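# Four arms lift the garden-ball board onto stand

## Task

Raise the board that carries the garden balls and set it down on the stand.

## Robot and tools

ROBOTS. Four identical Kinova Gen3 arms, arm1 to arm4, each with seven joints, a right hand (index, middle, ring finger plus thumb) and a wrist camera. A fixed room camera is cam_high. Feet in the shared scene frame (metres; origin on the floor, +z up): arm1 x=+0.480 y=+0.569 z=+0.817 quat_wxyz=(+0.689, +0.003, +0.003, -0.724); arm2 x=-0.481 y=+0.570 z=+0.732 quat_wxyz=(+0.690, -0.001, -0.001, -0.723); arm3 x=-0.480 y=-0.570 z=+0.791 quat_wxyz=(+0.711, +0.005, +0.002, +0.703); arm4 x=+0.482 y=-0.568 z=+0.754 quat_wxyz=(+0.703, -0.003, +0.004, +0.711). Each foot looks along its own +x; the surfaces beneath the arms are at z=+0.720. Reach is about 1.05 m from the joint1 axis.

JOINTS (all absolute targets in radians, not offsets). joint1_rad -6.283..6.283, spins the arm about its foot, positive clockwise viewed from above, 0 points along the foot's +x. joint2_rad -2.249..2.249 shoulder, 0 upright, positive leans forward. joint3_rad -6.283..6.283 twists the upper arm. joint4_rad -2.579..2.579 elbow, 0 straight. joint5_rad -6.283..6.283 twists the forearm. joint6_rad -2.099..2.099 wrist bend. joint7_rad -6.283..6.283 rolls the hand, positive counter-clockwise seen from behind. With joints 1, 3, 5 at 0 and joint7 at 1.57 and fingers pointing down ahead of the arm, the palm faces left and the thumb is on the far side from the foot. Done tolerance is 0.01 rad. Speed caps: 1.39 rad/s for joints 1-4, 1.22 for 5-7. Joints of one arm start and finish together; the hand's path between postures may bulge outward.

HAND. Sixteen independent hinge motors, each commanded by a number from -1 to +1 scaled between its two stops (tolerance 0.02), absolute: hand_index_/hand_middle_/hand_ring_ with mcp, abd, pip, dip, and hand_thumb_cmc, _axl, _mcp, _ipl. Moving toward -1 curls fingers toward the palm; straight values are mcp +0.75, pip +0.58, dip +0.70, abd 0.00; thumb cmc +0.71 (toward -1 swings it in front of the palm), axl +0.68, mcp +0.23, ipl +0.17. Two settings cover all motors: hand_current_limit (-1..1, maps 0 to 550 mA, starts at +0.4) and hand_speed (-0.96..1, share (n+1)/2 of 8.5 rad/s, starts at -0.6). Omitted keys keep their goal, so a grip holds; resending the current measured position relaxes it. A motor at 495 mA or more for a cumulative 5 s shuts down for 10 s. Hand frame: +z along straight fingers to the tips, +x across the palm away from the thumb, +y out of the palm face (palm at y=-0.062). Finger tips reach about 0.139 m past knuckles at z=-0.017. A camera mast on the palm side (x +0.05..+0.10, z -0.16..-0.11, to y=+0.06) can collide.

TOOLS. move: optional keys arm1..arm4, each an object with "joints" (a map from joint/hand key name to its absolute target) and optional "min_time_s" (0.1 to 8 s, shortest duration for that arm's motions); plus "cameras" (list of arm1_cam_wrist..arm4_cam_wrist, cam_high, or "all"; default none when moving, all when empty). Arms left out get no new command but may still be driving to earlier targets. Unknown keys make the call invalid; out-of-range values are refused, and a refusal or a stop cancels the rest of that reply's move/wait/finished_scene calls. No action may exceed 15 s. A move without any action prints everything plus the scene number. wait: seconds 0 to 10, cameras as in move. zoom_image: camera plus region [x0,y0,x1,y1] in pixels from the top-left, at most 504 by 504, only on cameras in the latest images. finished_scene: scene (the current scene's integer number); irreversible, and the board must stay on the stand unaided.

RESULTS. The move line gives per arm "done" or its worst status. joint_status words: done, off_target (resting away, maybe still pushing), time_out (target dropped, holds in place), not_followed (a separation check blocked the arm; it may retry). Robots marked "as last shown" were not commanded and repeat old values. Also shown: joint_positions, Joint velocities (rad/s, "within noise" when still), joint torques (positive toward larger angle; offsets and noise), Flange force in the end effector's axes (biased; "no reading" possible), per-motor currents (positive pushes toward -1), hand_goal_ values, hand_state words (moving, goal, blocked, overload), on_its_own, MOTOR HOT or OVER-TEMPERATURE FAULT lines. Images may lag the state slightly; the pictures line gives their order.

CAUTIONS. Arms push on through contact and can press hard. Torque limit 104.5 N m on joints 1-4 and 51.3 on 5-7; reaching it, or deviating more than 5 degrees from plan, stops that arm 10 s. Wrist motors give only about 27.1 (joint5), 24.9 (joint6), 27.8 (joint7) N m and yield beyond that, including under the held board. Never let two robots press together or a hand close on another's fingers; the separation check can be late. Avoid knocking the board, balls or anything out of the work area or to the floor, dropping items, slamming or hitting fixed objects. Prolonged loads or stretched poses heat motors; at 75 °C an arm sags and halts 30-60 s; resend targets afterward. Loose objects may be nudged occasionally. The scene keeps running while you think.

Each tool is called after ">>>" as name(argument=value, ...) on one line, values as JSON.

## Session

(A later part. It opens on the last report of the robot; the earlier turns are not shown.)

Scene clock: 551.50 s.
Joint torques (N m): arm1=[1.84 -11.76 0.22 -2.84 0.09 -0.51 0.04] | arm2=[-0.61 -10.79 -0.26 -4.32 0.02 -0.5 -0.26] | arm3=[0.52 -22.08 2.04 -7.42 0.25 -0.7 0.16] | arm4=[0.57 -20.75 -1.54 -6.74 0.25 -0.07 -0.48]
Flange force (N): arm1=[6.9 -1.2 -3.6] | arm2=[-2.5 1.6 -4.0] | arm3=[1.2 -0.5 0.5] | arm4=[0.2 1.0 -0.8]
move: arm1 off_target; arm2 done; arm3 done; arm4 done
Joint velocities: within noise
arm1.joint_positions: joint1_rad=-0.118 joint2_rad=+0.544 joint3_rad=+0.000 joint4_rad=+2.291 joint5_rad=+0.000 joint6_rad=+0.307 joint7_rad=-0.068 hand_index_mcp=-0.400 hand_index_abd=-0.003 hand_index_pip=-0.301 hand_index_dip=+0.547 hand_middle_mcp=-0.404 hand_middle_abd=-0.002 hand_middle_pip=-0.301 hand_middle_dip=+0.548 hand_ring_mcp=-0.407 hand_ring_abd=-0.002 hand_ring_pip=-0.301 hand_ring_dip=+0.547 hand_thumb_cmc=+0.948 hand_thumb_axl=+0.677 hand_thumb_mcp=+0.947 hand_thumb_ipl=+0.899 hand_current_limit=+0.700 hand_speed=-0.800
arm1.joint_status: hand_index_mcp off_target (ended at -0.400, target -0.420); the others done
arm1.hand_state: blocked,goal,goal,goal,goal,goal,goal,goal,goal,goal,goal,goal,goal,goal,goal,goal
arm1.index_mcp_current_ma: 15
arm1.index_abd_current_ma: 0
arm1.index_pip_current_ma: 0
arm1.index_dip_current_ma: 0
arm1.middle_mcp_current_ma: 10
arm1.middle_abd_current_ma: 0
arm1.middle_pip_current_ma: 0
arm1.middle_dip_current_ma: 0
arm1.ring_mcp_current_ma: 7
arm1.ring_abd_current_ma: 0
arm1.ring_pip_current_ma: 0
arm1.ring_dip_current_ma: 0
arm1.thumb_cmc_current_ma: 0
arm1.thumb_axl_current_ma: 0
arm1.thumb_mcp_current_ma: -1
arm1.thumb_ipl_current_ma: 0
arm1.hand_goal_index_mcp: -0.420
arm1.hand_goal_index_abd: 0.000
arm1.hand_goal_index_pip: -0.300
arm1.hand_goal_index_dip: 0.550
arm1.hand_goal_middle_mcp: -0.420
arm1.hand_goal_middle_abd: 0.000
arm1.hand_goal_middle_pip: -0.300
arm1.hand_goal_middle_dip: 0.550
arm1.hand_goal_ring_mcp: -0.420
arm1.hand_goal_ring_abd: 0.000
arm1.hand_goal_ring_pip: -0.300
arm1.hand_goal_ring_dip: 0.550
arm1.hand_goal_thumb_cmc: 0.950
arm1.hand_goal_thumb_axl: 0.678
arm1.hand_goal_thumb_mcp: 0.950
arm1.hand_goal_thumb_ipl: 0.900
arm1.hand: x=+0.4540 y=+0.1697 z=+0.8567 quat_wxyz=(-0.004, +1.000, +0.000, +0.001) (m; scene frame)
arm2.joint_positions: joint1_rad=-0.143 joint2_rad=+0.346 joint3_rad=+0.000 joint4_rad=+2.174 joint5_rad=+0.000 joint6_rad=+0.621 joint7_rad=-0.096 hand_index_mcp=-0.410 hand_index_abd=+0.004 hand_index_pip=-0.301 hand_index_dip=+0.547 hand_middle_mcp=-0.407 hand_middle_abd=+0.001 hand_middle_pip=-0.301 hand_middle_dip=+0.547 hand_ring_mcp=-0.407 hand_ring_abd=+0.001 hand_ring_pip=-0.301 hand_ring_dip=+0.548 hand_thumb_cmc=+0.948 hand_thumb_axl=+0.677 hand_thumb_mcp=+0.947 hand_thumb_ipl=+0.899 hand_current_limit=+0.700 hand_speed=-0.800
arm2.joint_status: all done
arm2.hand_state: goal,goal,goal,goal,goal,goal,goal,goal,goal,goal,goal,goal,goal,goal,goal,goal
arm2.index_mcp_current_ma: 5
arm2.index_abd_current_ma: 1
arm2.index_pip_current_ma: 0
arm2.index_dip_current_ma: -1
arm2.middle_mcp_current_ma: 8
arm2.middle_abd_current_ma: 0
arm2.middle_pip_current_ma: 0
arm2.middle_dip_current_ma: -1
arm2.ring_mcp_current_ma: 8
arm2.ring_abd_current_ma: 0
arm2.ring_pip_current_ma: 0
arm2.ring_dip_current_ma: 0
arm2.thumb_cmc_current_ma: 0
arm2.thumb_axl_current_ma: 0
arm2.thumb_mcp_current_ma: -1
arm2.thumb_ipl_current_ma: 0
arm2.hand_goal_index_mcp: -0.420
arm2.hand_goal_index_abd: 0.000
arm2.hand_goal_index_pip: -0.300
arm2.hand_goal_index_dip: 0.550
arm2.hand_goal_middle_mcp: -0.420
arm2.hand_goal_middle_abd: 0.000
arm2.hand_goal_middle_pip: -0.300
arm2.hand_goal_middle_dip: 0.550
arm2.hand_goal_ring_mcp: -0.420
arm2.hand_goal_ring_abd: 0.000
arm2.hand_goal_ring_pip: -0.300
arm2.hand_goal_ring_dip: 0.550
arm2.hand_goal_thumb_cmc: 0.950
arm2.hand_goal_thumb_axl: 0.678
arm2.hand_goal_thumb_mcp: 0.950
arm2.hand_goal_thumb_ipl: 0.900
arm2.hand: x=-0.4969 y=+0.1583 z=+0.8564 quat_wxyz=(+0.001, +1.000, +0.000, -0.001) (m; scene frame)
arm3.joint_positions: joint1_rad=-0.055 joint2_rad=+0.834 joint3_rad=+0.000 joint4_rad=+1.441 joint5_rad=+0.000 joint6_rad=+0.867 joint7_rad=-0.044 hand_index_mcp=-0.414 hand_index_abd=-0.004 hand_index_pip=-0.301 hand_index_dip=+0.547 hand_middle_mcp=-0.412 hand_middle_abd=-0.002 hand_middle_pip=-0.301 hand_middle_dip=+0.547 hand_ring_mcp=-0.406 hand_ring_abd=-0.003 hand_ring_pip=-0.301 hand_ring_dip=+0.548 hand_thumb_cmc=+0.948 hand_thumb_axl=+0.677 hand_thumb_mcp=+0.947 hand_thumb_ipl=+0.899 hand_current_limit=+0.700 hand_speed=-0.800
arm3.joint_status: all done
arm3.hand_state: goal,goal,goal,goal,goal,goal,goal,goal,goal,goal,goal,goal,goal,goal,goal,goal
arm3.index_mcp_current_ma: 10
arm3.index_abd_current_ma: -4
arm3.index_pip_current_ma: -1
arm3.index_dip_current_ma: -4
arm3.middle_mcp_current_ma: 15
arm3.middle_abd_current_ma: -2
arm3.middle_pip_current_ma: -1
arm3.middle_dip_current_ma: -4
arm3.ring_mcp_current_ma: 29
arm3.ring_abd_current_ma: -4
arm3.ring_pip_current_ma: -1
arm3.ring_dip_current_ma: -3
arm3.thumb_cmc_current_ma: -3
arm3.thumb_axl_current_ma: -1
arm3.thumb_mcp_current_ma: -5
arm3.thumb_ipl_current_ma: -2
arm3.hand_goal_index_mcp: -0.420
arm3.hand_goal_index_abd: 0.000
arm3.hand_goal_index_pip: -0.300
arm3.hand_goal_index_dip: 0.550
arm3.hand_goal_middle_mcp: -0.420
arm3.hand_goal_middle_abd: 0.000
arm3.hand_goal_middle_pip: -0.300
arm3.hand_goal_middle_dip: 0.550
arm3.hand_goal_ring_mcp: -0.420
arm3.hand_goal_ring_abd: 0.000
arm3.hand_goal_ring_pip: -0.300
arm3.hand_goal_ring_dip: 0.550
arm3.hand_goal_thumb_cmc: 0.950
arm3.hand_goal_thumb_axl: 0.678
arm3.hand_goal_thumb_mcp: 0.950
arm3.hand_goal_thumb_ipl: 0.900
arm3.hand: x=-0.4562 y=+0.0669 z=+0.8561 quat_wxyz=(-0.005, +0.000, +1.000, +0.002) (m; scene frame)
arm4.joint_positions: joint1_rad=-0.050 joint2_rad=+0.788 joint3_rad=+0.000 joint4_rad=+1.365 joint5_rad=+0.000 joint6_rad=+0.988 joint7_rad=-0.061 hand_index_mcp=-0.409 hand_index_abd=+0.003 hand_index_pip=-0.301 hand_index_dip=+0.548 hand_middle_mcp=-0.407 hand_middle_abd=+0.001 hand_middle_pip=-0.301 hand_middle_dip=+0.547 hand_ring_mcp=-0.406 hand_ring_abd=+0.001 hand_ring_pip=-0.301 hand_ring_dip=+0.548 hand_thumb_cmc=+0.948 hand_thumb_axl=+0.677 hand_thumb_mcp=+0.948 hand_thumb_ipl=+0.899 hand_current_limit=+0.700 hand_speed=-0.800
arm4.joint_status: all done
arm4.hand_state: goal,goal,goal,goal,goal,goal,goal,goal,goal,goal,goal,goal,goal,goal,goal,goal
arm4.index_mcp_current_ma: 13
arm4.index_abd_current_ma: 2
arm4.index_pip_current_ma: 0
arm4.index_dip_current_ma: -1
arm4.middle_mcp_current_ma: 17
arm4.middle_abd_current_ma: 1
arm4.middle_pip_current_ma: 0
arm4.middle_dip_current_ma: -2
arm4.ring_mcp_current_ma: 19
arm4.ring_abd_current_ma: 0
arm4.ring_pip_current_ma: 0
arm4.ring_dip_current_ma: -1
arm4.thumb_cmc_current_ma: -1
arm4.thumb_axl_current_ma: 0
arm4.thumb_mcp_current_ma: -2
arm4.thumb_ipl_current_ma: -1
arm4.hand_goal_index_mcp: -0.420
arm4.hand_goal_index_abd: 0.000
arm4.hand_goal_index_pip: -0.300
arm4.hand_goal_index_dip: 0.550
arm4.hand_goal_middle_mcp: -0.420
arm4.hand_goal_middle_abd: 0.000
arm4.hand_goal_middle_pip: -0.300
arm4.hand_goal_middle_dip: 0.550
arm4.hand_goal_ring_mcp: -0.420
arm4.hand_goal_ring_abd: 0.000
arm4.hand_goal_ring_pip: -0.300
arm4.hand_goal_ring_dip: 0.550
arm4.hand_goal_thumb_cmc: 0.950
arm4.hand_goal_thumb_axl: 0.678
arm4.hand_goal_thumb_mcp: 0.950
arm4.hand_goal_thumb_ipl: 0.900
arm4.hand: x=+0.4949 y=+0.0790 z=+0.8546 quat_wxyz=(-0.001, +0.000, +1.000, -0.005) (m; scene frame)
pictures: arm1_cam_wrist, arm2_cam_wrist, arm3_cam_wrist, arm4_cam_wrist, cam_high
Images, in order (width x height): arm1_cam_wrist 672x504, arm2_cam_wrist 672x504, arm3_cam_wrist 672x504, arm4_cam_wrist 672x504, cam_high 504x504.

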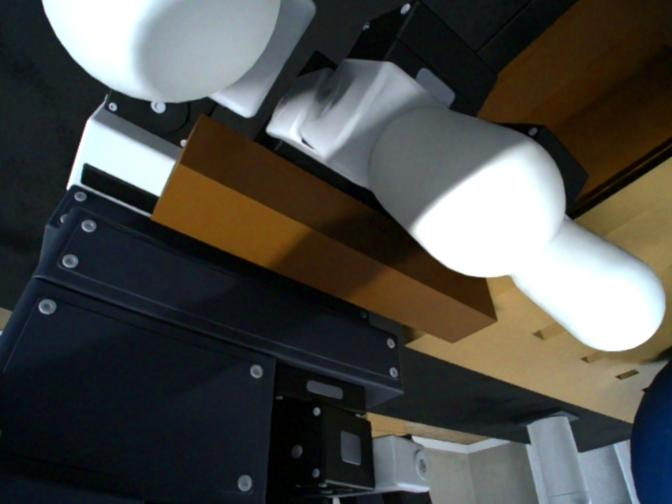

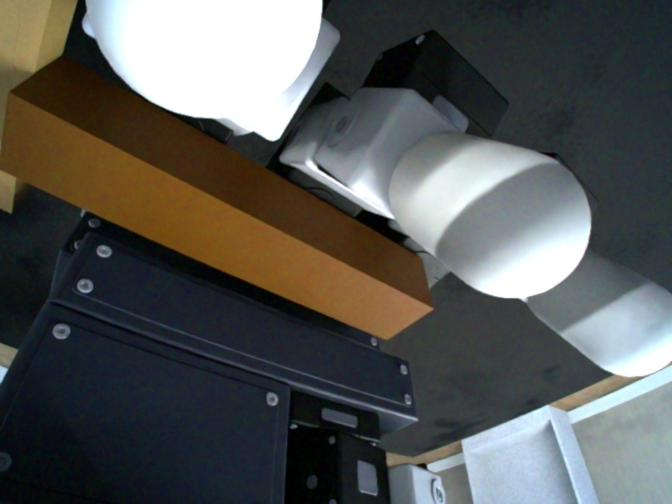

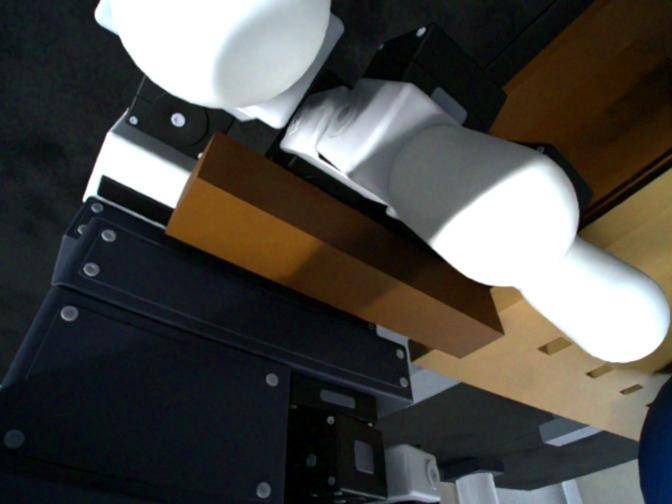

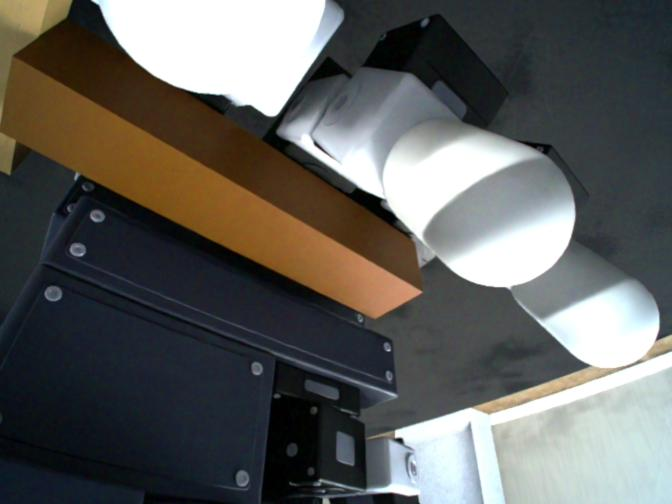

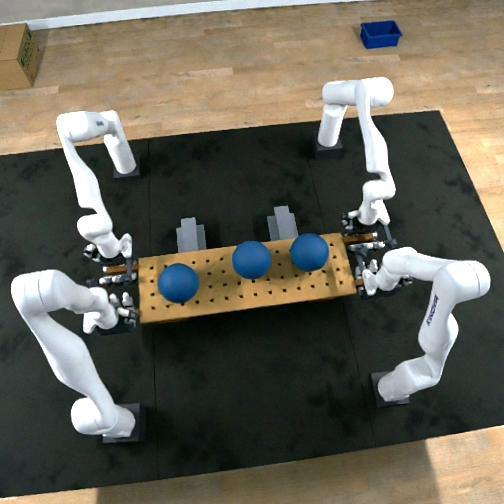

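>>> move(arm1={"joints":{"joint1_rad":-0.1187,"joint2_rad":0.5803,"joint4_rad":2.3101,"joint6_rad":0.2512,"joint7_rad":-0.0692,"hand_index_mcp":-0.37,"hand_middle_mcp":-0.37,"hand_ring_mcp":-0.37},"min_time_s":1.5}, arm2={"joints":{"joint1_rad":-0.1438,"joint2_rad":0.3708,"joint4_rad":2.2020,"joint6_rad":0.5688,"joint7_rad":-0.0971,"hand_index_mcp":-0.37,"hand_middle_mcp":-0.37,"hand_ring_mcp":-0.37},"min_time_s":1.5}, arm3={"joints":{"joint1_rad":-0.0556,"joint2_rad":0.8473,"joint4_rad":1.4648,"joint6_rad":0.8295,"joint7_rad":-0.0442,"hand_index_mcp":-0.37,"hand_middle_mcp":-0.37,"hand_ring_mcp":-0.37},"min_time_s":1.5}, arm4={"joints":{"joint1_rad":-0.0504,"joint2_rad":0.7980,"joint4_rad":1.3932,"joint6_rad":0.9504,"joint7_rad":-0.0617,"hand_index_mcp":-0.37,"hand_middle_mcp":-0.37,"hand_ring_mcp":-0.37},"min_time_s":1.5})

>>> move(arm1={"joints":{"joint1_rad":-0.3488,"joint2_rad":0.5865,"joint4_rad":2.2858,"joint6_rad":0.2693,"joint7_rad":-0.2992},"min_time_s":3}, arm2={"joints":{"joint1_rad":0.0808,"joint2_rad":0.3815,"joint4_rad":2.1816,"joint6_rad":0.5785,"joint7_rad":0.1276},"min_time_s":3}, arm3={"joints":{"joint1_rad":-0.1853,"joint2_rad":0.8562,"joint4_rad":1.4458,"joint6_rad":0.8396,"joint7_rad":-0.1740},"min_time_s":3}, arm4={"joints":{"joint1_rad":0.0804,"joint2_rad":0.8049,"joint4_rad":1.3780,"joint6_rad":0.9587,"joint7_rad":0.0690},"min_time_s":3}, cameras=["all"])

Scene clock: 584.87 s.
Joint torques (N m): arm1=[1.9 -11.91 0.29 -2.29 0.1 -0.51 0.06] | arm2=[-0.64 -10.86 -0.26 -3.99 0.02 -0.44 -0.22] | arm3=[0.58 -21.94 1.95 -7.18 0.28 -0.64 0.22] | arm4=[0.57 -20.69 -1.58 -6.5 0.23 -0.06 -0.45]
Flange force (N): arm1=[7.2 -0.7 -3.7] | arm2=[-2.5 1.6 -3.9] | arm3=[1.5 -0.7 0.5] | arm4=[0.3 1.1 -0.8]
move: arm1 done; arm2 done; arm3 done; arm4 done
Joint velocities: within noise
arm1.joint_positions: joint1_rad=-0.119 joint2_rad=+0.580 joint3_rad=+0.000 joint4_rad=+2.310 joint5_rad=+0.000 joint6_rad=+0.251 joint7_rad=-0.069 hand_index_mcp=-0.363 hand_index_abd=-0.003 hand_index_pip=-0.301 hand_index_dip=+0.547 hand_middle_mcp=-0.364 hand_middle_abd=-0.002 hand_middle_pip=-0.301 hand_middle_dip=+0.548 hand_ring_mcp=-0.364 hand_ring_abd=-0.002 hand_ring_pip=-0.301 hand_ring_dip=+0.547 hand_thumb_cmc=+0.948 hand_thumb_axl=+0.677 hand_thumb_mcp=+0.947 hand_thumb_ipl=+0.899 hand_current_limit=+0.700 hand_speed=-0.800
arm1.joint_status: all done
arm1.hand_state: goal,goal,goal,goal,goal,goal,goal,goal,goal,goal,goal,goal,goal,goal,goal,goal
arm1.index_mcp_current_ma: 2
arm1.index_abd_current_ma: 0
arm1.index_pip_current_ma: 0
arm1.index_dip_current_ma: 0
arm1.middle_mcp_current_ma: 2
arm1.middle_abd_current_ma: 0
arm1.middle_pip_current_ma: 0
arm1.middle_dip_current_ma: 0
arm1.ring_mcp_current_ma: 2
arm1.ring_abd_current_ma: 0
arm1.ring_pip_current_ma: 0
arm1.ring_dip_current_ma: 0
arm1.thumb_cmc_current_ma: 0
arm1.thumb_axl_current_ma: 0
arm1.thumb_mcp_current_ma: -1
arm1.thumb_ipl_current_ma: 0
arm1.hand_goal_index_mcp: -0.370
arm1.hand_goal_index_abd: 0.000
arm1.hand_goal_index_pip: -0.300
arm1.hand_goal_index_dip: 0.550
arm1.hand_goal_middle_mcp: -0.370
arm1.hand_goal_middle_abd: 0.000
arm1.hand_goal_middle_pip: -0.300
arm1.hand_goal_middle_dip: 0.550
arm1.hand_goal_ring_mcp: -0.370
arm1.hand_goal_ring_abd: 0.000
arm1.hand_goal_ring_pip: -0.300
arm1.hand_goal_ring_dip: 0.550
arm1.hand_goal_thumb_cmc: 0.950
arm1.hand_goal_thumb_axl: 0.678
arm1.hand_goal_thumb_mcp: 0.950
arm1.hand_goal_thumb_ipl: 0.900
arm1.hand: x=+0.4540 y=+0.1736 z=+0.8438 quat_wxyz=(-0.004, +1.000, +0.000, +0.001) (m; scene frame)
arm2.joint_positions: joint1_rad=-0.144 joint2_rad=+0.371 joint3_rad=+0.000 joint4_rad=+2.202 joint5_rad=+0.000 joint6_rad=+0.569 joint7_rad=-0.097 hand_index_mcp=-0.364 hand_index_abd=+0.004 hand_index_pip=-0.301 hand_index_dip=+0.547 hand_middle_mcp=-0.364 hand_middle_abd=+0.001 hand_middle_pip=-0.301 hand_middle_dip=+0.547 hand_ring_mcp=-0.363 hand_ring_abd=+0.001 hand_ring_pip=-0.301 hand_ring_dip=+0.548 hand_thumb_cmc=+0.948 hand_thumb_axl=+0.677 hand_thumb_mcp=+0.947 hand_thumb_ipl=+0.899 hand_current_limit=+0.700 hand_speed=-0.800
arm2.joint_status: all done
arm2.hand_state: goal,goal,goal,goal,goal,goal,goal,goal,goal,goal,goal,goal,goal,goal,goal,goal
arm2.index_mcp_current_ma: 2
arm2.index_abd_current_ma: 1
arm2.index_pip_current_ma: 0
arm2.index_dip_current_ma: -1
arm2.middle_mcp_current_ma: 2
arm2.middle_abd_current_ma: 0
arm2.middle_pip_current_ma: 0
arm2.middle_dip_current_ma: -1
arm2.ring_mcp_current_ma: 3
arm2.ring_abd_current_ma: 0
arm2.ring_pip_current_ma: 0
arm2.ring_dip_current_ma: 0
arm2.thumb_cmc_current_ma: 0
arm2.thumb_axl_current_ma: 0
arm2.thumb_mcp_current_ma: -1
arm2.thumb_ipl_current_ma: 0
arm2.hand_goal_index_mcp: -0.370
arm2.hand_goal_index_abd: 0.000
arm2.hand_goal_index_pip: -0.300
arm2.hand_goal_index_dip: 0.550
arm2.hand_goal_middle_mcp: -0.370
arm2.hand_goal_middle_abd: 0.000
arm2.hand_goal_middle_pip: -0.300
arm2.hand_goal_middle_dip: 0.550
arm2.hand_goal_ring_mcp: -0.370
arm2.hand_goal_ring_abd: 0.000
arm2.hand_goal_ring_pip: -0.300
arm2.hand_goal_ring_dip: 0.550
arm2.hand_goal_thumb_cmc: 0.950
arm2.hand_goal_thumb_axl: 0.678
arm2.hand_goal_thumb_mcp: 0.950
arm2.hand_goal_thumb_ipl: 0.900
arm2.hand: x=-0.4969 y=+0.1623 z=+0.8435 quat_wxyz=(+0.001, +1.000, +0.000, -0.001) (m; scene frame)
arm3.joint_positions: joint1_rad=-0.056 joint2_rad=+0.847 joint3_rad=+0.000 joint4_rad=+1.465 joint5_rad=+0.000 joint6_rad=+0.830 joint7_rad=-0.044 hand_index_mcp=-0.364 hand_index_abd=-0.004 hand_index_pip=-0.301 hand_index_dip=+0.547 hand_middle_mcp=-0.364 hand_middle_abd=-0.002 hand_middle_pip=-0.301 hand_middle_dip=+0.547 hand_ring_mcp=-0.363 hand_ring_abd=-0.003 hand_ring_pip=-0.301 hand_ring_dip=+0.548 hand_thumb_cmc=+0.948 hand_thumb_axl=+0.677 hand_thumb_mcp=+0.947 hand_thumb_ipl=+0.899 hand_current_limit=+0.700 hand_speed=-0.800
arm3.joint_status: all done
arm3.hand_state: goal,goal,goal,goal,goal,goal,goal,goal,goal,goal,goal,goal,goal,goal,goal,goal
arm3.index_mcp_current_ma: 10
arm3.index_abd_current_ma: -4
arm3.index_pip_current_ma: -1
arm3.index_dip_current_ma: -4
arm3.middle_mcp_current_ma: 10
arm3.middle_abd_current_ma: -2
arm3.middle_pip_current_ma: -1
arm3.middle_dip_current_ma: -4
arm3.ring_mcp_current_ma: 11
arm3.ring_abd_current_ma: -4
arm3.ring_pip_current_ma: -1
arm3.ring_dip_current_ma: -3
arm3.thumb_cmc_current_ma: -3
arm3.thumb_axl_current_ma: -1
arm3.thumb_mcp_current_ma: -5
arm3.thumb_ipl_current_ma: -2
arm3.hand_goal_index_mcp: -0.370
arm3.hand_goal_index_abd: 0.000
arm3.hand_goal_index_pip: -0.300
arm3.hand_goal_index_dip: 0.550
arm3.hand_goal_middle_mcp: -0.370
arm3.hand_goal_middle_abd: 0.000
arm3.hand_goal_middle_pip: -0.300
arm3.hand_goal_middle_dip: 0.550
arm3.hand_goal_ring_mcp: -0.370
arm3.hand_goal_ring_abd: 0.000
arm3.hand_goal_ring_pip: -0.300
arm3.hand_goal_ring_dip: 0.550
arm3.hand_goal_thumb_cmc: 0.950
arm3.hand_goal_thumb_axl: 0.678
arm3.hand_goal_thumb_mcp: 0.950
arm3.hand_goal_thumb_ipl: 0.900
arm3.hand: x=-0.4564 y=+0.0629 z=+0.8432 quat_wxyz=(-0.005, +0.000, +1.000, +0.002) (m; scene frame)
arm4.joint_positions: joint1_rad=-0.050 joint2_rad=+0.798 joint3_rad=+0.000 joint4_rad=+1.393 joint5_rad=+0.000 joint6_rad=+0.950 joint7_rad=-0.062 hand_index_mcp=-0.363 hand_index_abd=+0.003 hand_index_pip=-0.301 hand_index_dip=+0.548 hand_middle_mcp=-0.363 hand_middle_abd=+0.001 hand_middle_pip=-0.301 hand_middle_dip=+0.547 hand_ring_mcp=-0.364 hand_ring_abd=+0.001 hand_ring_pip=-0.301 hand_ring_dip=+0.548 hand_thumb_cmc=+0.948 hand_thumb_axl=+0.677 hand_thumb_mcp=+0.948 hand_thumb_ipl=+0.899 hand_current_limit=+0.700 hand_speed=-0.800
arm4.joint_status: all done
arm4.hand_state: goal,goal,goal,goal,goal,goal,goal,goal,goal,goal,goal,goal,goal,goal,goal,goal
arm4.index_mcp_current_ma: 7
arm4.index_abd_current_ma: 2
arm4.index_pip_current_ma: 0
arm4.index_dip_current_ma: -1
arm4.middle_mcp_current_ma: 7
arm4.middle_abd_current_ma: 1
arm4.middle_pip_current_ma: 0
arm4.middle_dip_current_ma: -2
arm4.ring_mcp_current_ma: 6
arm4.ring_abd_current_ma: 0
arm4.ring_pip_current_ma: 0
arm4.ring_dip_current_ma: -1
arm4.thumb_cmc_current_ma: -1
arm4.thumb_axl_current_ma: 0
arm4.thumb_mcp_current_ma: -2
arm4.thumb_ipl_current_ma: -1
arm4.hand_goal_index_mcp: -0.370
arm4.hand_goal_index_abd: 0.000
arm4.hand_goal_index_pip: -0.300
arm4.hand_goal_index_dip: 0.550
arm4.hand_goal_middle_mcp: -0.370
arm4.hand_goal_middle_abd: 0.000
arm4.hand_goal_middle_pip: -0.300
arm4.hand_goal_middle_dip: 0.550
arm4.hand_goal_ring_mcp: -0.370
arm4.hand_goal_ring_abd: 0.000
arm4.hand_goal_ring_pip: -0.300
arm4.hand_goal_ring_dip: 0.550
arm4.hand_goal_thumb_cmc: 0.950
arm4.hand_goal_thumb_axl: 0.678
arm4.hand_goal_thumb_mcp: 0.950
arm4.hand_goal_thumb_ipl: 0.900
arm4.hand: x=+0.4948 y=+0.0750 z=+0.8420 quat_wxyz=(-0.001, -0.001, +1.000, -0.005) (m; scene frame)
pictures: none

Scene clock: 588.17 s.
Joint torques (N m): arm1=[1.8 -12.17 0.28 -2.52 0.12 -0.51 0.07] | arm2=[-0.56 -11.16 -0.27 -4.03 -0.02 -0.51 -0.24] | arm3=[0.64 -22.12 2 -7.18 0.29 -0.71 0.17] | arm4=[0.59 -20.82 -1.55 -6.57 0.2 -0.07 -0.5]
Flange force (N): arm1=[6.4 -2.5 -3.5] | arm2=[-2.5 1.2 -4.0] | arm3=[1.4 -0.5 0.3] | arm4=[0.0 1.1 -0.8]
move: arm1 done; arm2 done; arm3 done; arm4 done
Joint velocities: within noise
arm1.joint_positions: joint1_rad=-0.349 joint2_rad=+0.586 joint3_rad=+0.000 joint4_rad=+2.286 joint5_rad=+0.000 joint6_rad=+0.269 joint7_rad=-0.299 hand_index_mcp=-0.363 hand_index_abd=-0.003 hand_index_pip=-0.301 hand_index_dip=+0.547 hand_middle_mcp=-0.364 hand_middle_abd=-0.002 hand_middle_pip=-0.301 hand_middle_dip=+0.548 hand_ring_mcp=-0.364 hand_ring_abd=-0.002 hand_ring_pip=-0.301 hand_ring_dip=+0.547 hand_thumb_cmc=+0.948 hand_thumb_axl=+0.677 hand_thumb_mcp=+0.947 hand_thumb_ipl=+0.899 hand_current_limit=+0.700 hand_speed=-0.800
arm1.joint_status: all done
arm1.hand_state: goal,goal,goal,goal,goal,goal,goal,goal,goal,goal,goal,goal,goal,goal,goal,goal
arm1.index_mcp_current_ma: 2
arm1.index_abd_current_ma: 0
arm1.index_pip_current_ma: 0
arm1.index_dip_current_ma: 0
arm1.middle_mcp_current_ma: 2
arm1.middle_abd_current_ma: 0
arm1.middle_pip_current_ma: 0
arm1.middle_dip_current_ma: 0
arm1.ring_mcp_current_ma: 2
arm1.ring_abd_current_ma: 0
arm1.ring_pip_current_ma: 0
arm1.ring_dip_current_ma: 0
arm1.thumb_cmc_current_ma: 0
arm1.thumb_axl_current_ma: 0
arm1.thumb_mcp_current_ma: -1
arm1.thumb_ipl_current_ma: 0
arm1.hand_goal_index_mcp: -0.370
arm1.hand_goal_index_abd: 0.000
arm1.hand_goal_index_pip: -0.300
arm1.hand_goal_index_dip: 0.550
arm1.hand_goal_middle_mcp: -0.370
arm1.hand_goal_middle_abd: 0.000
arm1.hand_goal_middle_pip: -0.300
arm1.hand_goal_middle_dip: 0.550
arm1.hand_goal_ring_mcp: -0.370
arm1.hand_goal_ring_abd: 0.000
arm1.hand_goal_ring_pip: -0.300
arm1.hand_goal_ring_dip: 0.550
arm1.hand_goal_thumb_cmc: 0.950
arm1.hand_goal_thumb_axl: 0.678
arm1.hand_goal_thumb_mcp: 0.950
arm1.hand_goal_thumb_ipl: 0.900
arm1.hand: x=+0.5270 y=+0.1737 z=+0.8439 quat_wxyz=(-0.004, +1.000, +0.000, +0.001) (m; scene frame)
arm2.joint_positions: joint1_rad=+0.081 joint2_rad=+0.382 joint3_rad=+0.000 joint4_rad=+2.182 joint5_rad=+0.000 joint6_rad=+0.579 joint7_rad=+0.128 hand_index_mcp=-0.364 hand_index_abd=+0.003 hand_index_pip=-0.301 hand_index_dip=+0.547 hand_middle_mcp=-0.364 hand_middle_abd=+0.001 hand_middle_pip=-0.301 hand_middle_dip=+0.547 hand_ring_mcp=-0.363 hand_ring_abd=+0.001 hand_ring_pip=-0.301 hand_ring_dip=+0.548 hand_thumb_cmc=+0.948 hand_thumb_axl=+0.677 hand_thumb_mcp=+0.947 hand_thumb_ipl=+0.899 hand_current_limit=+0.700 hand_speed=-0.800
arm2.joint_status: all done
arm2.hand_state: goal,goal,goal,goal,goal,goal,goal,goal,goal,goal,goal,goal,goal,goal,goal,goal
arm2.index_mcp_current_ma: 2
arm2.index_abd_current_ma: 1
arm2.index_pip_current_ma: 0
arm2.index_dip_current_ma: -1
arm2.middle_mcp_current_ma: 2
arm2.middle_abd_current_ma: 0
arm2.middle_pip_current_ma: 0
arm2.middle_dip_current_ma: -1
arm2.ring_mcp_current_ma: 3
arm2.ring_abd_current_ma: 0
arm2.ring_pip_current_ma: 0
arm2.ring_dip_current_ma: 0
arm2.thumb_cmc_current_ma: 0
arm2.thumb_axl_current_ma: 0
arm2.thumb_mcp_current_ma: -1
arm2.thumb_ipl_current_ma: 0
arm2.hand_goal_index_mcp: -0.370
arm2.hand_goal_index_abd: 0.000
arm2.hand_goal_index_pip: -0.300
arm2.hand_goal_index_dip: 0.550
arm2.hand_goal_middle_mcp: -0.370
arm2.hand_goal_middle_abd: 0.000
arm2.hand_goal_middle_pip: -0.300
arm2.hand_goal_middle_dip: 0.550
arm2.hand_goal_ring_mcp: -0.370
arm2.hand_goal_ring_abd: 0.000
arm2.hand_goal_ring_pip: -0.300
arm2.hand_goal_ring_dip: 0.550
arm2.hand_goal_thumb_cmc: 0.950
arm2.hand_goal_thumb_axl: 0.678
arm2.hand_goal_thumb_mcp: 0.950
arm2.hand_goal_thumb_ipl: 0.900
arm2.hand: x=-0.5698 y=+0.1623 z=+0.8436 quat_wxyz=(+0.001, +1.000, +0.000, -0.001) (m; scene frame)
arm3.joint_positions: joint1_rad=-0.185 joint2_rad=+0.856 joint3_rad=+0.000 joint4_rad=+1.446 joint5_rad=+0.000 joint6_rad=+0.840 joint7_rad=-0.174 hand_index_mcp=-0.364 hand_index_abd=-0.004 hand_index_pip=-0.301 hand_index_dip=+0.547 hand_middle_mcp=-0.364 hand_middle_abd=-0.002 hand_middle_pip=-0.301 hand_middle_dip=+0.547 hand_ring_mcp=-0.363 hand_ring_abd=-0.003 hand_ring_pip=-0.301 hand_ring_dip=+0.548 hand_thumb_cmc=+0.948 hand_thumb_axl=+0.677 hand_thumb_mcp=+0.947 hand_thumb_ipl=+0.899 hand_current_limit=+0.700 hand_speed=-0.800
arm3.joint_status: all done
arm3.hand_state: goal,goal,goal,goal,goal,goal,goal,goal,goal,goal,goal,goal,goal,goal,goal,goal
arm3.index_mcp_current_ma: 10
arm3.index_abd_current_ma: -4
arm3.index_pip_current_ma: -1
arm3.index_dip_current_ma: -4
arm3.middle_mcp_current_ma: 10
arm3.middle_abd_current_ma: -2
arm3.middle_pip_current_ma: -1
arm3.middle_dip_current_ma: -4
arm3.ring_mcp_current_ma: 11
arm3.ring_abd_current_ma: -4
arm3.ring_pip_current_ma: -1
arm3.ring_dip_current_ma: -3
arm3.thumb_cmc_current_ma: -3
arm3.thumb_axl_current_ma: -1
arm3.thumb_mcp_current_ma: -5
arm3.thumb_ipl_current_ma: -2
arm3.hand_goal_index_mcp: -0.370
arm3.hand_goal_index_abd: 0.000
arm3.hand_goal_index_pip: -0.300
arm3.hand_goal_index_dip: 0.550
arm3.hand_goal_middle_mcp: -0.370
arm3.hand_goal_middle_abd: 0.000
arm3.hand_goal_middle_pip: -0.300
arm3.hand_goal_middle_dip: 0.550
arm3.hand_goal_ring_mcp: -0.370
arm3.hand_goal_ring_abd: 0.000
arm3.hand_goal_ring_pip: -0.300
arm3.hand_goal_ring_dip: 0.550
arm3.hand_goal_thumb_cmc: 0.950
arm3.hand_goal_thumb_axl: 0.678
arm3.hand_goal_thumb_mcp: 0.950
arm3.hand_goal_thumb_ipl: 0.900
arm3.hand: x=-0.5280 y=+0.0629 z=+0.8434 quat_wxyz=(-0.005, +0.000, +1.000, +0.002) (m; scene frame)
arm4.joint_positions: joint1_rad=+0.080 joint2_rad=+0.805 joint3_rad=+0.000 joint4_rad=+1.378 joint5_rad=+0.000 joint6_rad=+0.959 joint7_rad=+0.069 hand_index_mcp=-0.363 hand_index_abd=+0.003 hand_index_pip=-0.301 hand_index_dip=+0.548 hand_middle_mcp=-0.363 hand_middle_abd=+0.001 hand_middle_pip=-0.301 hand_middle_dip=+0.547 hand_ring_mcp=-0.364 hand_ring_abd=+0.001 hand_ring_pip=-0.301 hand_ring_dip=+0.548 hand_thumb_cmc=+0.948 hand_thumb_axl=+0.677 hand_thumb_mcp=+0.948 hand_thumb_ipl=+0.899 hand_current_limit=+0.700 hand_speed=-0.800
arm4.joint_status: all done
arm4.hand_state: goal,goal,goal,goal,goal,goal,goal,goal,goal,goal,goal,goal,goal,goal,goal,goal
arm4.index_mcp_current_ma: 7
arm4.index_abd_current_ma: 2
arm4.index_pip_current_ma: 0
arm4.index_dip_current_ma: -1
arm4.middle_mcp_current_ma: 7
arm4.middle_abd_current_ma: 1
arm4.middle_pip_current_ma: 0
arm4.middle_dip_current_ma: -2
arm4.ring_mcp_current_ma: 6
arm4.ring_abd_current_ma: 0
arm4.ring_pip_current_ma: 0
arm4.ring_dip_current_ma: -1
arm4.thumb_cmc_current_ma: -1
arm4.thumb_axl_current_ma: 0
arm4.thumb_mcp_current_ma: -2
arm4.thumb_ipl_current_ma: -1
arm4.hand_goal_index_mcp: -0.370
arm4.hand_goal_index_abd: 0.000
arm4.hand_goal_index_pip: -0.300
arm4.hand_goal_index_dip: 0.550
arm4.hand_goal_middle_mcp: -0.370
arm4.hand_goal_middle_abd: 0.000
arm4.hand_goal_middle_pip: -0.300
arm4.hand_goal_middle_dip: 0.550
arm4.hand_goal_ring_mcp: -0.370
arm4.hand_goal_ring_abd: 0.000
arm4.hand_goal_ring_pip: -0.300
arm4.hand_goal_ring_dip: 0.550
arm4.hand_goal_thumb_cmc: 0.950
arm4.hand_goal_thumb_axl: 0.678
arm4.hand_goal_thumb_mcp: 0.950
arm4.hand_goal_thumb_ipl: 0.900
arm4.hand: x=+0.5678 y=+0.0750 z=+0.8419 quat_wxyz=(-0.001, -0.001, +1.000, -0.005) (m; scene frame)
pictures: arm1_cam_wrist, arm2_cam_wrist, arm3_cam_wrist, arm4_cam_wrist, cam_high
Images, in order (width x height): arm1_cam_wrist 672x504, arm2_cam_wrist 672x504, arm3_cam_wrist 672x504, arm4_cam_wrist 672x504, cam_high 504x504.

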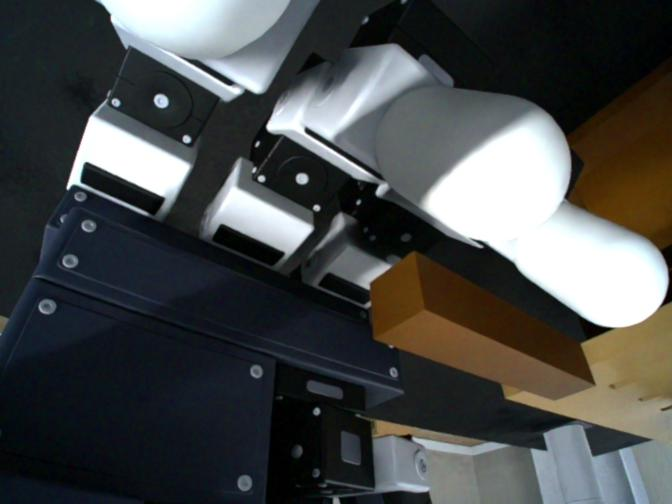

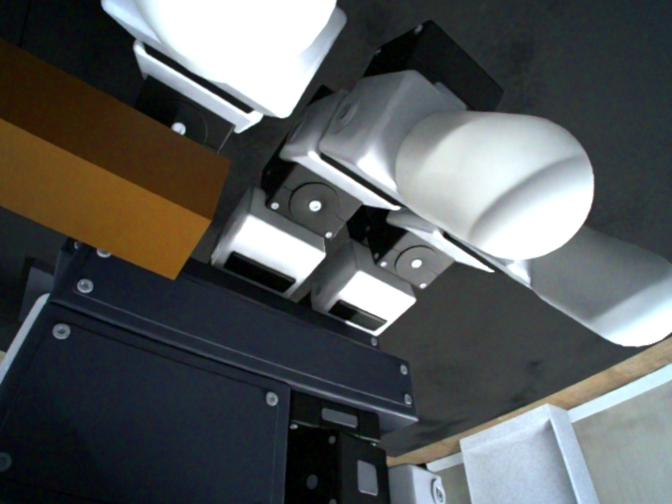

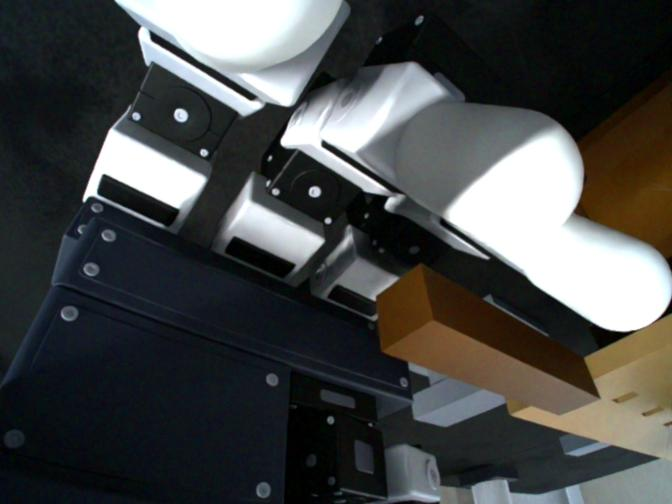

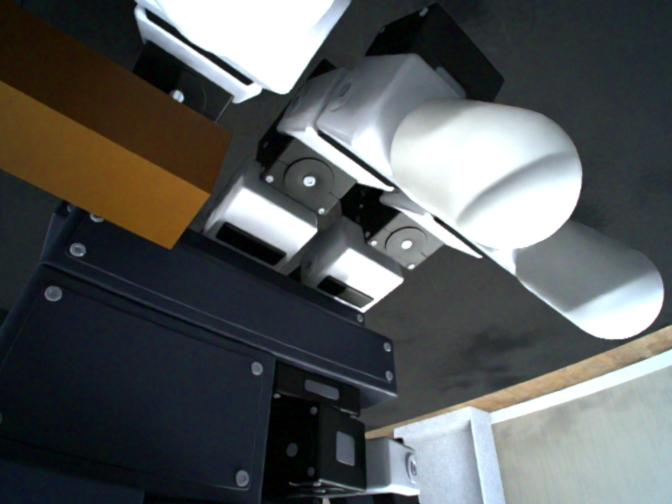

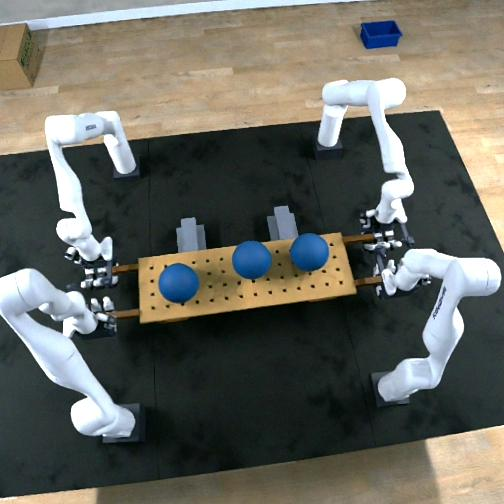

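Clear so far; finish the retraction.

>>> move(arm1={"joints":{"joint1_rad":-0.5537,"joint2_rad":0.6075,"joint4_rad":2.2107,"joint6_rad":0.3234,"joint7_rad":-0.5042},"min_time_s":2.5}, arm2={"joints":{"joint1_rad":0.2877,"joint2_rad":0.4160,"joint4_rad":2.1150,"joint6_rad":0.6106,"joint7_rad":0.3344},"min_time_s":2.5}, arm3={"joints":{"joint1_rad":-0.3107,"joint2_rad":0.8825,"joint4_rad":1.3873,"joint6_rad":0.8718,"joint7_rad":-0.2994},"min_time_s":2.5}, arm4={"joints":{"joint1_rad":0.2064,"joint2_rad":0.8304,"joint4_rad":1.3225,"joint6_rad":0.9887,"joint7_rad":0.1950},"min_time_s":2.5}, cameras=["cam_high"])

>>> zoom_image(camera="cam_high", region=[100, 200, 260, 360])

>>> zoom_image(camera="cam_high", region=[240, 190, 400, 350])

Scene clock: 595.13 s.
Joint torques (N m): arm1=[1.81 -12.89 0.29 -3 0.12 -0.55 0.04] | arm2=[-0.62 -12.02 -0.28 -4.14 -0.06 -0.5 -0.26] | arm3=[0.58 -22.69 2.14 -7.48 0.33 -0.69 0.18] | arm4=[0.64 -21.34 -1.49 -6.64 0.21 -0.06 -0.46]
Flange force (N): arm1=[5.3 -3.6 -3.4] | arm2=[-2.9 1.0 -3.8] | arm3=[1.1 -1.1 0.5] | arm4=[-0.1 1.6 -0.8]
move: arm1 done; arm2 done; arm3 done; arm4 done
Joint velocities: within noise
arm1.joint_positions: joint1_rad=-0.554 joint2_rad=+0.608 joint3_rad=+0.000 joint4_rad=+2.211 joint5_rad=+0.000 joint6_rad=+0.323 joint7_rad=-0.504 hand_index_mcp=-0.363 hand_index_abd=-0.003 hand_index_pip=-0.301 hand_index_dip=+0.547 hand_middle_mcp=-0.364 hand_middle_abd=-0.002 hand_middle_pip=-0.301 hand_middle_dip=+0.548 hand_ring_mcp=-0.364 hand_ring_abd=-0.002 hand_ring_pip=-0.301 hand_ring_dip=+0.547 hand_thumb_cmc=+0.948 hand_thumb_axl=+0.677 hand_thumb_mcp=+0.947 hand_thumb_ipl=+0.899 hand_current_limit=+0.700 hand_speed=-0.800
arm1.joint_status: all done
arm1.hand_state: goal,goal,goal,goal,goal,goal,goal,goal,goal,goal,goal,goal,goal,goal,goal,goal
arm1.index_mcp_current_ma: 2
arm1.index_abd_current_ma: 0
arm1.index_pip_current_ma: 0
arm1.index_dip_current_ma: 0
arm1.middle_mcp_current_ma: 2
arm1.middle_abd_current_ma: 0
arm1.middle_pip_current_ma: 0
arm1.middle_dip_current_ma: 0
arm1.ring_mcp_current_ma: 2
arm1.ring_abd_current_ma: 0
arm1.ring_pip_current_ma: 0
arm1.ring_dip_current_ma: 0
arm1.thumb_cmc_current_ma: 0
arm1.thumb_axl_current_ma: 0
arm1.thumb_mcp_current_ma: -1
arm1.thumb_ipl_current_ma: 0
arm1.hand_goal_index_mcp: -0.370
arm1.hand_goal_index_abd: 0.000
arm1.hand_goal_index_pip: -0.300
arm1.hand_goal_index_dip: 0.550
arm1.hand_goal_middle_mcp: -0.370
arm1.hand_goal_middle_abd: 0.000
arm1.hand_goal_middle_pip: -0.300
arm1.hand_goal_middle_dip: 0.550
arm1.hand_goal_ring_mcp: -0.370
arm1.hand_goal_ring_abd: 0.000
arm1.hand_goal_ring_pip: -0.300
arm1.hand_goal_ring_dip: 0.550
arm1.hand_goal_thumb_cmc: 0.950
arm1.hand_goal_thumb_axl: 0.678
arm1.hand_goal_thumb_mcp: 0.950
arm1.hand_goal_thumb_ipl: 0.900
arm1.hand: x=+0.5999 y=+0.1737 z=+0.8439 quat_wxyz=(-0.004, +1.000, +0.000, +0.001) (m; scene frame)
arm2.joint_positions: joint1_rad=+0.288 joint2_rad=+0.416 joint3_rad=+0.000 joint4_rad=+2.115 joint5_rad=+0.000 joint6_rad=+0.611 joint7_rad=+0.334 hand_index_mcp=-0.364 hand_index_abd=+0.003 hand_index_pip=-0.301 hand_index_dip=+0.547 hand_middle_mcp=-0.364 hand_middle_abd=+0.001 hand_middle_pip=-0.301 hand_middle_dip=+0.547 hand_ring_mcp=-0.363 hand_ring_abd=+0.001 hand_ring_pip=-0.301 hand_ring_dip=+0.548 hand_thumb_cmc=+0.948 hand_thumb_axl=+0.677 hand_thumb_mcp=+0.947 hand_thumb_ipl=+0.899 hand_current_limit=+0.700 hand_speed=-0.800
arm2.joint_status: all done
arm2.hand_state: goal,goal,goal,goal,goal,goal,goal,goal,goal,goal,goal,goal,goal,goal,goal,goal
arm2.index_mcp_current_ma: 2
arm2.index_abd_current_ma: 1
arm2.index_pip_current_ma: 0
arm2.index_dip_current_ma: -1
arm2.middle_mcp_current_ma: 2
arm2.middle_abd_current_ma: 0
arm2.middle_pip_current_ma: 0
arm2.middle_dip_current_ma: -1
arm2.ring_mcp_current_ma: 3
arm2.ring_abd_current_ma: 0
arm2.ring_pip_current_ma: 0
arm2.ring_dip_current_ma: 0
arm2.thumb_cmc_current_ma: 0
arm2.thumb_axl_current_ma: 0
arm2.thumb_mcp_current_ma: -1
arm2.thumb_ipl_current_ma: 0
arm2.hand_goal_index_mcp: -0.370
arm2.hand_goal_index_abd: 0.000
arm2.hand_goal_index_pip: -0.300
arm2.hand_goal_index_dip: 0.550
arm2.hand_goal_middle_mcp: -0.370
arm2.hand_goal_middle_abd: 0.000
arm2.hand_goal_middle_pip: -0.300
arm2.hand_goal_middle_dip: 0.550
arm2.hand_goal_ring_mcp: -0.370
arm2.hand_goal_ring_abd: 0.000
arm2.hand_goal_ring_pip: -0.300
arm2.hand_goal_ring_dip: 0.550
arm2.hand_goal_thumb_cmc: 0.950
arm2.hand_goal_thumb_axl: 0.678
arm2.hand_goal_thumb_mcp: 0.950
arm2.hand_goal_thumb_ipl: 0.900
arm2.hand: x=-0.6418 y=+0.1623 z=+0.8437 quat_wxyz=(+0.001, +1.000, +0.000, -0.001) (m; scene frame)
arm3.joint_positions: joint1_rad=-0.311 joint2_rad=+0.882 joint3_rad=+0.000 joint4_rad=+1.387 joint5_rad=+0.000 joint6_rad=+0.872 joint7_rad=-0.299 hand_index_mcp=-0.364 hand_index_abd=-0.004 hand_index_pip=-0.301 hand_index_dip=+0.547 hand_middle_mcp=-0.364 hand_middle_abd=-0.002 hand_middle_pip=-0.301 hand_middle_dip=+0.547 hand_ring_mcp=-0.363 hand_ring_abd=-0.003 hand_ring_pip=-0.301 hand_ring_dip=+0.548 hand_thumb_cmc=+0.948 hand_thumb_axl=+0.677 hand_thumb_mcp=+0.947 hand_thumb_ipl=+0.899 hand_current_limit=+0.700 hand_speed=-0.800
arm3.joint_status: all done
arm3.hand_state: goal,goal,goal,goal,goal,goal,goal,goal,goal,goal,goal,goal,goal,goal,goal,goal
arm3.index_mcp_current_ma: 10
arm3.index_abd_current_ma: -4
arm3.index_pip_current_ma: -1
arm3.index_dip_current_ma: -4
arm3.middle_mcp_current_ma: 10
arm3.middle_abd_current_ma: -2
arm3.middle_pip_current_ma: -1
arm3.middle_dip_current_ma: -4
arm3.ring_mcp_current_ma: 11
arm3.ring_abd_current_ma: -3
arm3.ring_pip_current_ma: -1
arm3.ring_dip_current_ma: -3
arm3.thumb_cmc_current_ma: -3
arm3.thumb_axl_current_ma: -1
arm3.thumb_mcp_current_ma: -5
arm3.thumb_ipl_current_ma: -2
arm3.hand_goal_index_mcp: -0.370
arm3.hand_goal_index_abd: 0.000
arm3.hand_goal_index_pip: -0.300
arm3.hand_goal_index_dip: 0.550
arm3.hand_goal_middle_mcp: -0.370
arm3.hand_goal_middle_abd: 0.000
arm3.hand_goal_middle_pip: -0.300
arm3.hand_goal_middle_dip: 0.550
arm3.hand_goal_ring_mcp: -0.370
arm3.hand_goal_ring_abd: 0.000
arm3.hand_goal_ring_pip: -0.300
arm3.hand_goal_ring_dip: 0.550
arm3.hand_goal_thumb_cmc: 0.950
arm3.hand_goal_thumb_axl: 0.678
arm3.hand_goal_thumb_mcp: 0.950
arm3.hand_goal_thumb_ipl: 0.900
arm3.hand: x=-0.6000 y=+0.0628 z=+0.8433 quat_wxyz=(-0.005, +0.000, +1.000, +0.002) (m; scene frame)
arm4.joint_positions: joint1_rad=+0.206 joint2_rad=+0.830 joint3_rad=+0.000 joint4_rad=+1.322 joint5_rad=+0.000 joint6_rad=+0.989 joint7_rad=+0.195 hand_index_mcp=-0.363 hand_index_abd=+0.003 hand_index_pip=-0.301 hand_index_dip=+0.548 hand_middle_mcp=-0.363 hand_middle_abd=+0.001 hand_middle_pip=-0.301 hand_middle_dip=+0.547 hand_ring_mcp=-0.364 hand_ring_abd=+0.001 hand_ring_pip=-0.301 hand_ring_dip=+0.548 hand_thumb_cmc=+0.948 hand_thumb_axl=+0.677 hand_thumb_mcp=+0.948 hand_thumb_ipl=+0.899 hand_current_limit=+0.700 hand_speed=-0.800
arm4.joint_status: all done
arm4.hand_state: goal,goal,goal,goal,goal,goal,goal,goal,goal,goal,goal,goal,goal,goal,goal,goal
arm4.index_mcp_current_ma: 7
arm4.index_abd_current_ma: 2
arm4.index_pip_current_ma: 0
arm4.index_dip_current_ma: -1
arm4.middle_mcp_current_ma: 7
arm4.middle_abd_current_ma: 1
arm4.middle_pip_current_ma: 0
arm4.middle_dip_current_ma: -2
arm4.ring_mcp_current_ma: 6
arm4.ring_abd_current_ma: 0
arm4.ring_pip_current_ma: 0
arm4.ring_dip_current_ma: -1
arm4.thumb_cmc_current_ma: -1
arm4.thumb_axl_current_ma: 0
arm4.thumb_mcp_current_ma: -2
arm4.thumb_ipl_current_ma: -1
arm4.hand_goal_index_mcp: -0.370
arm4.hand_goal_index_abd: 0.000
arm4.hand_goal_index_pip: -0.300
arm4.hand_goal_index_dip: 0.550
arm4.hand_goal_middle_mcp: -0.370
arm4.hand_goal_middle_abd: 0.000
arm4.hand_goal_middle_pip: -0.300
arm4.hand_goal_middle_dip: 0.550
arm4.hand_goal_ring_mcp: -0.370
arm4.hand_goal_ring_abd: 0.000
arm4.hand_goal_ring_pip: -0.300
arm4.hand_goal_ring_dip: 0.550
arm4.hand_goal_thumb_cmc: 0.950
arm4.hand_goal_thumb_axl: 0.678
arm4.hand_goal_thumb_mcp: 0.950
arm4.hand_goal_thumb_ipl: 0.900
arm4.hand: x=+0.6398 y=+0.0751 z=+0.8418 quat_wxyz=(-0.001, -0.001, +1.000, -0.005) (m; scene frame)
pictures: cam_high
Images, in order (width x height): cam_high 504x504.

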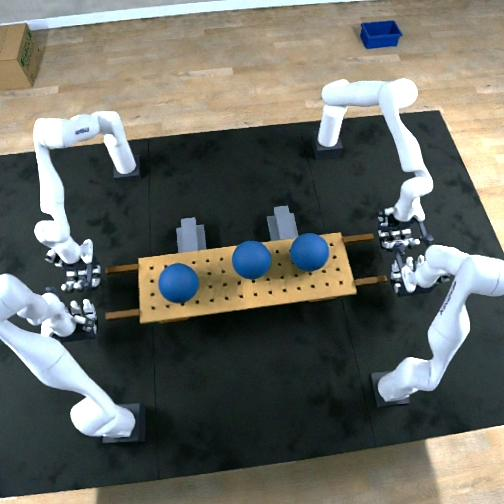

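Scaled by 3.150 from the camera's 504x504 image, which has a finer 720x720 frame.

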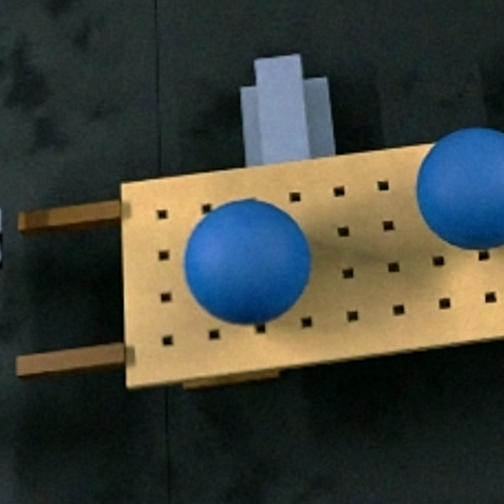

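Scaled by 3.150 from the camera's 504x504 image, which has a finer 720x720 frame.

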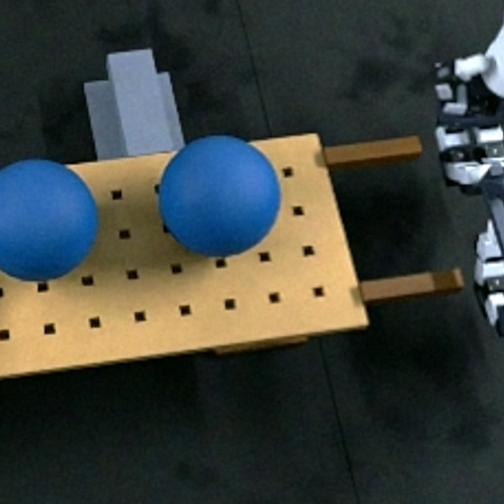

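>>> finished_scene(scene=2)

The scene is finished: the task was done.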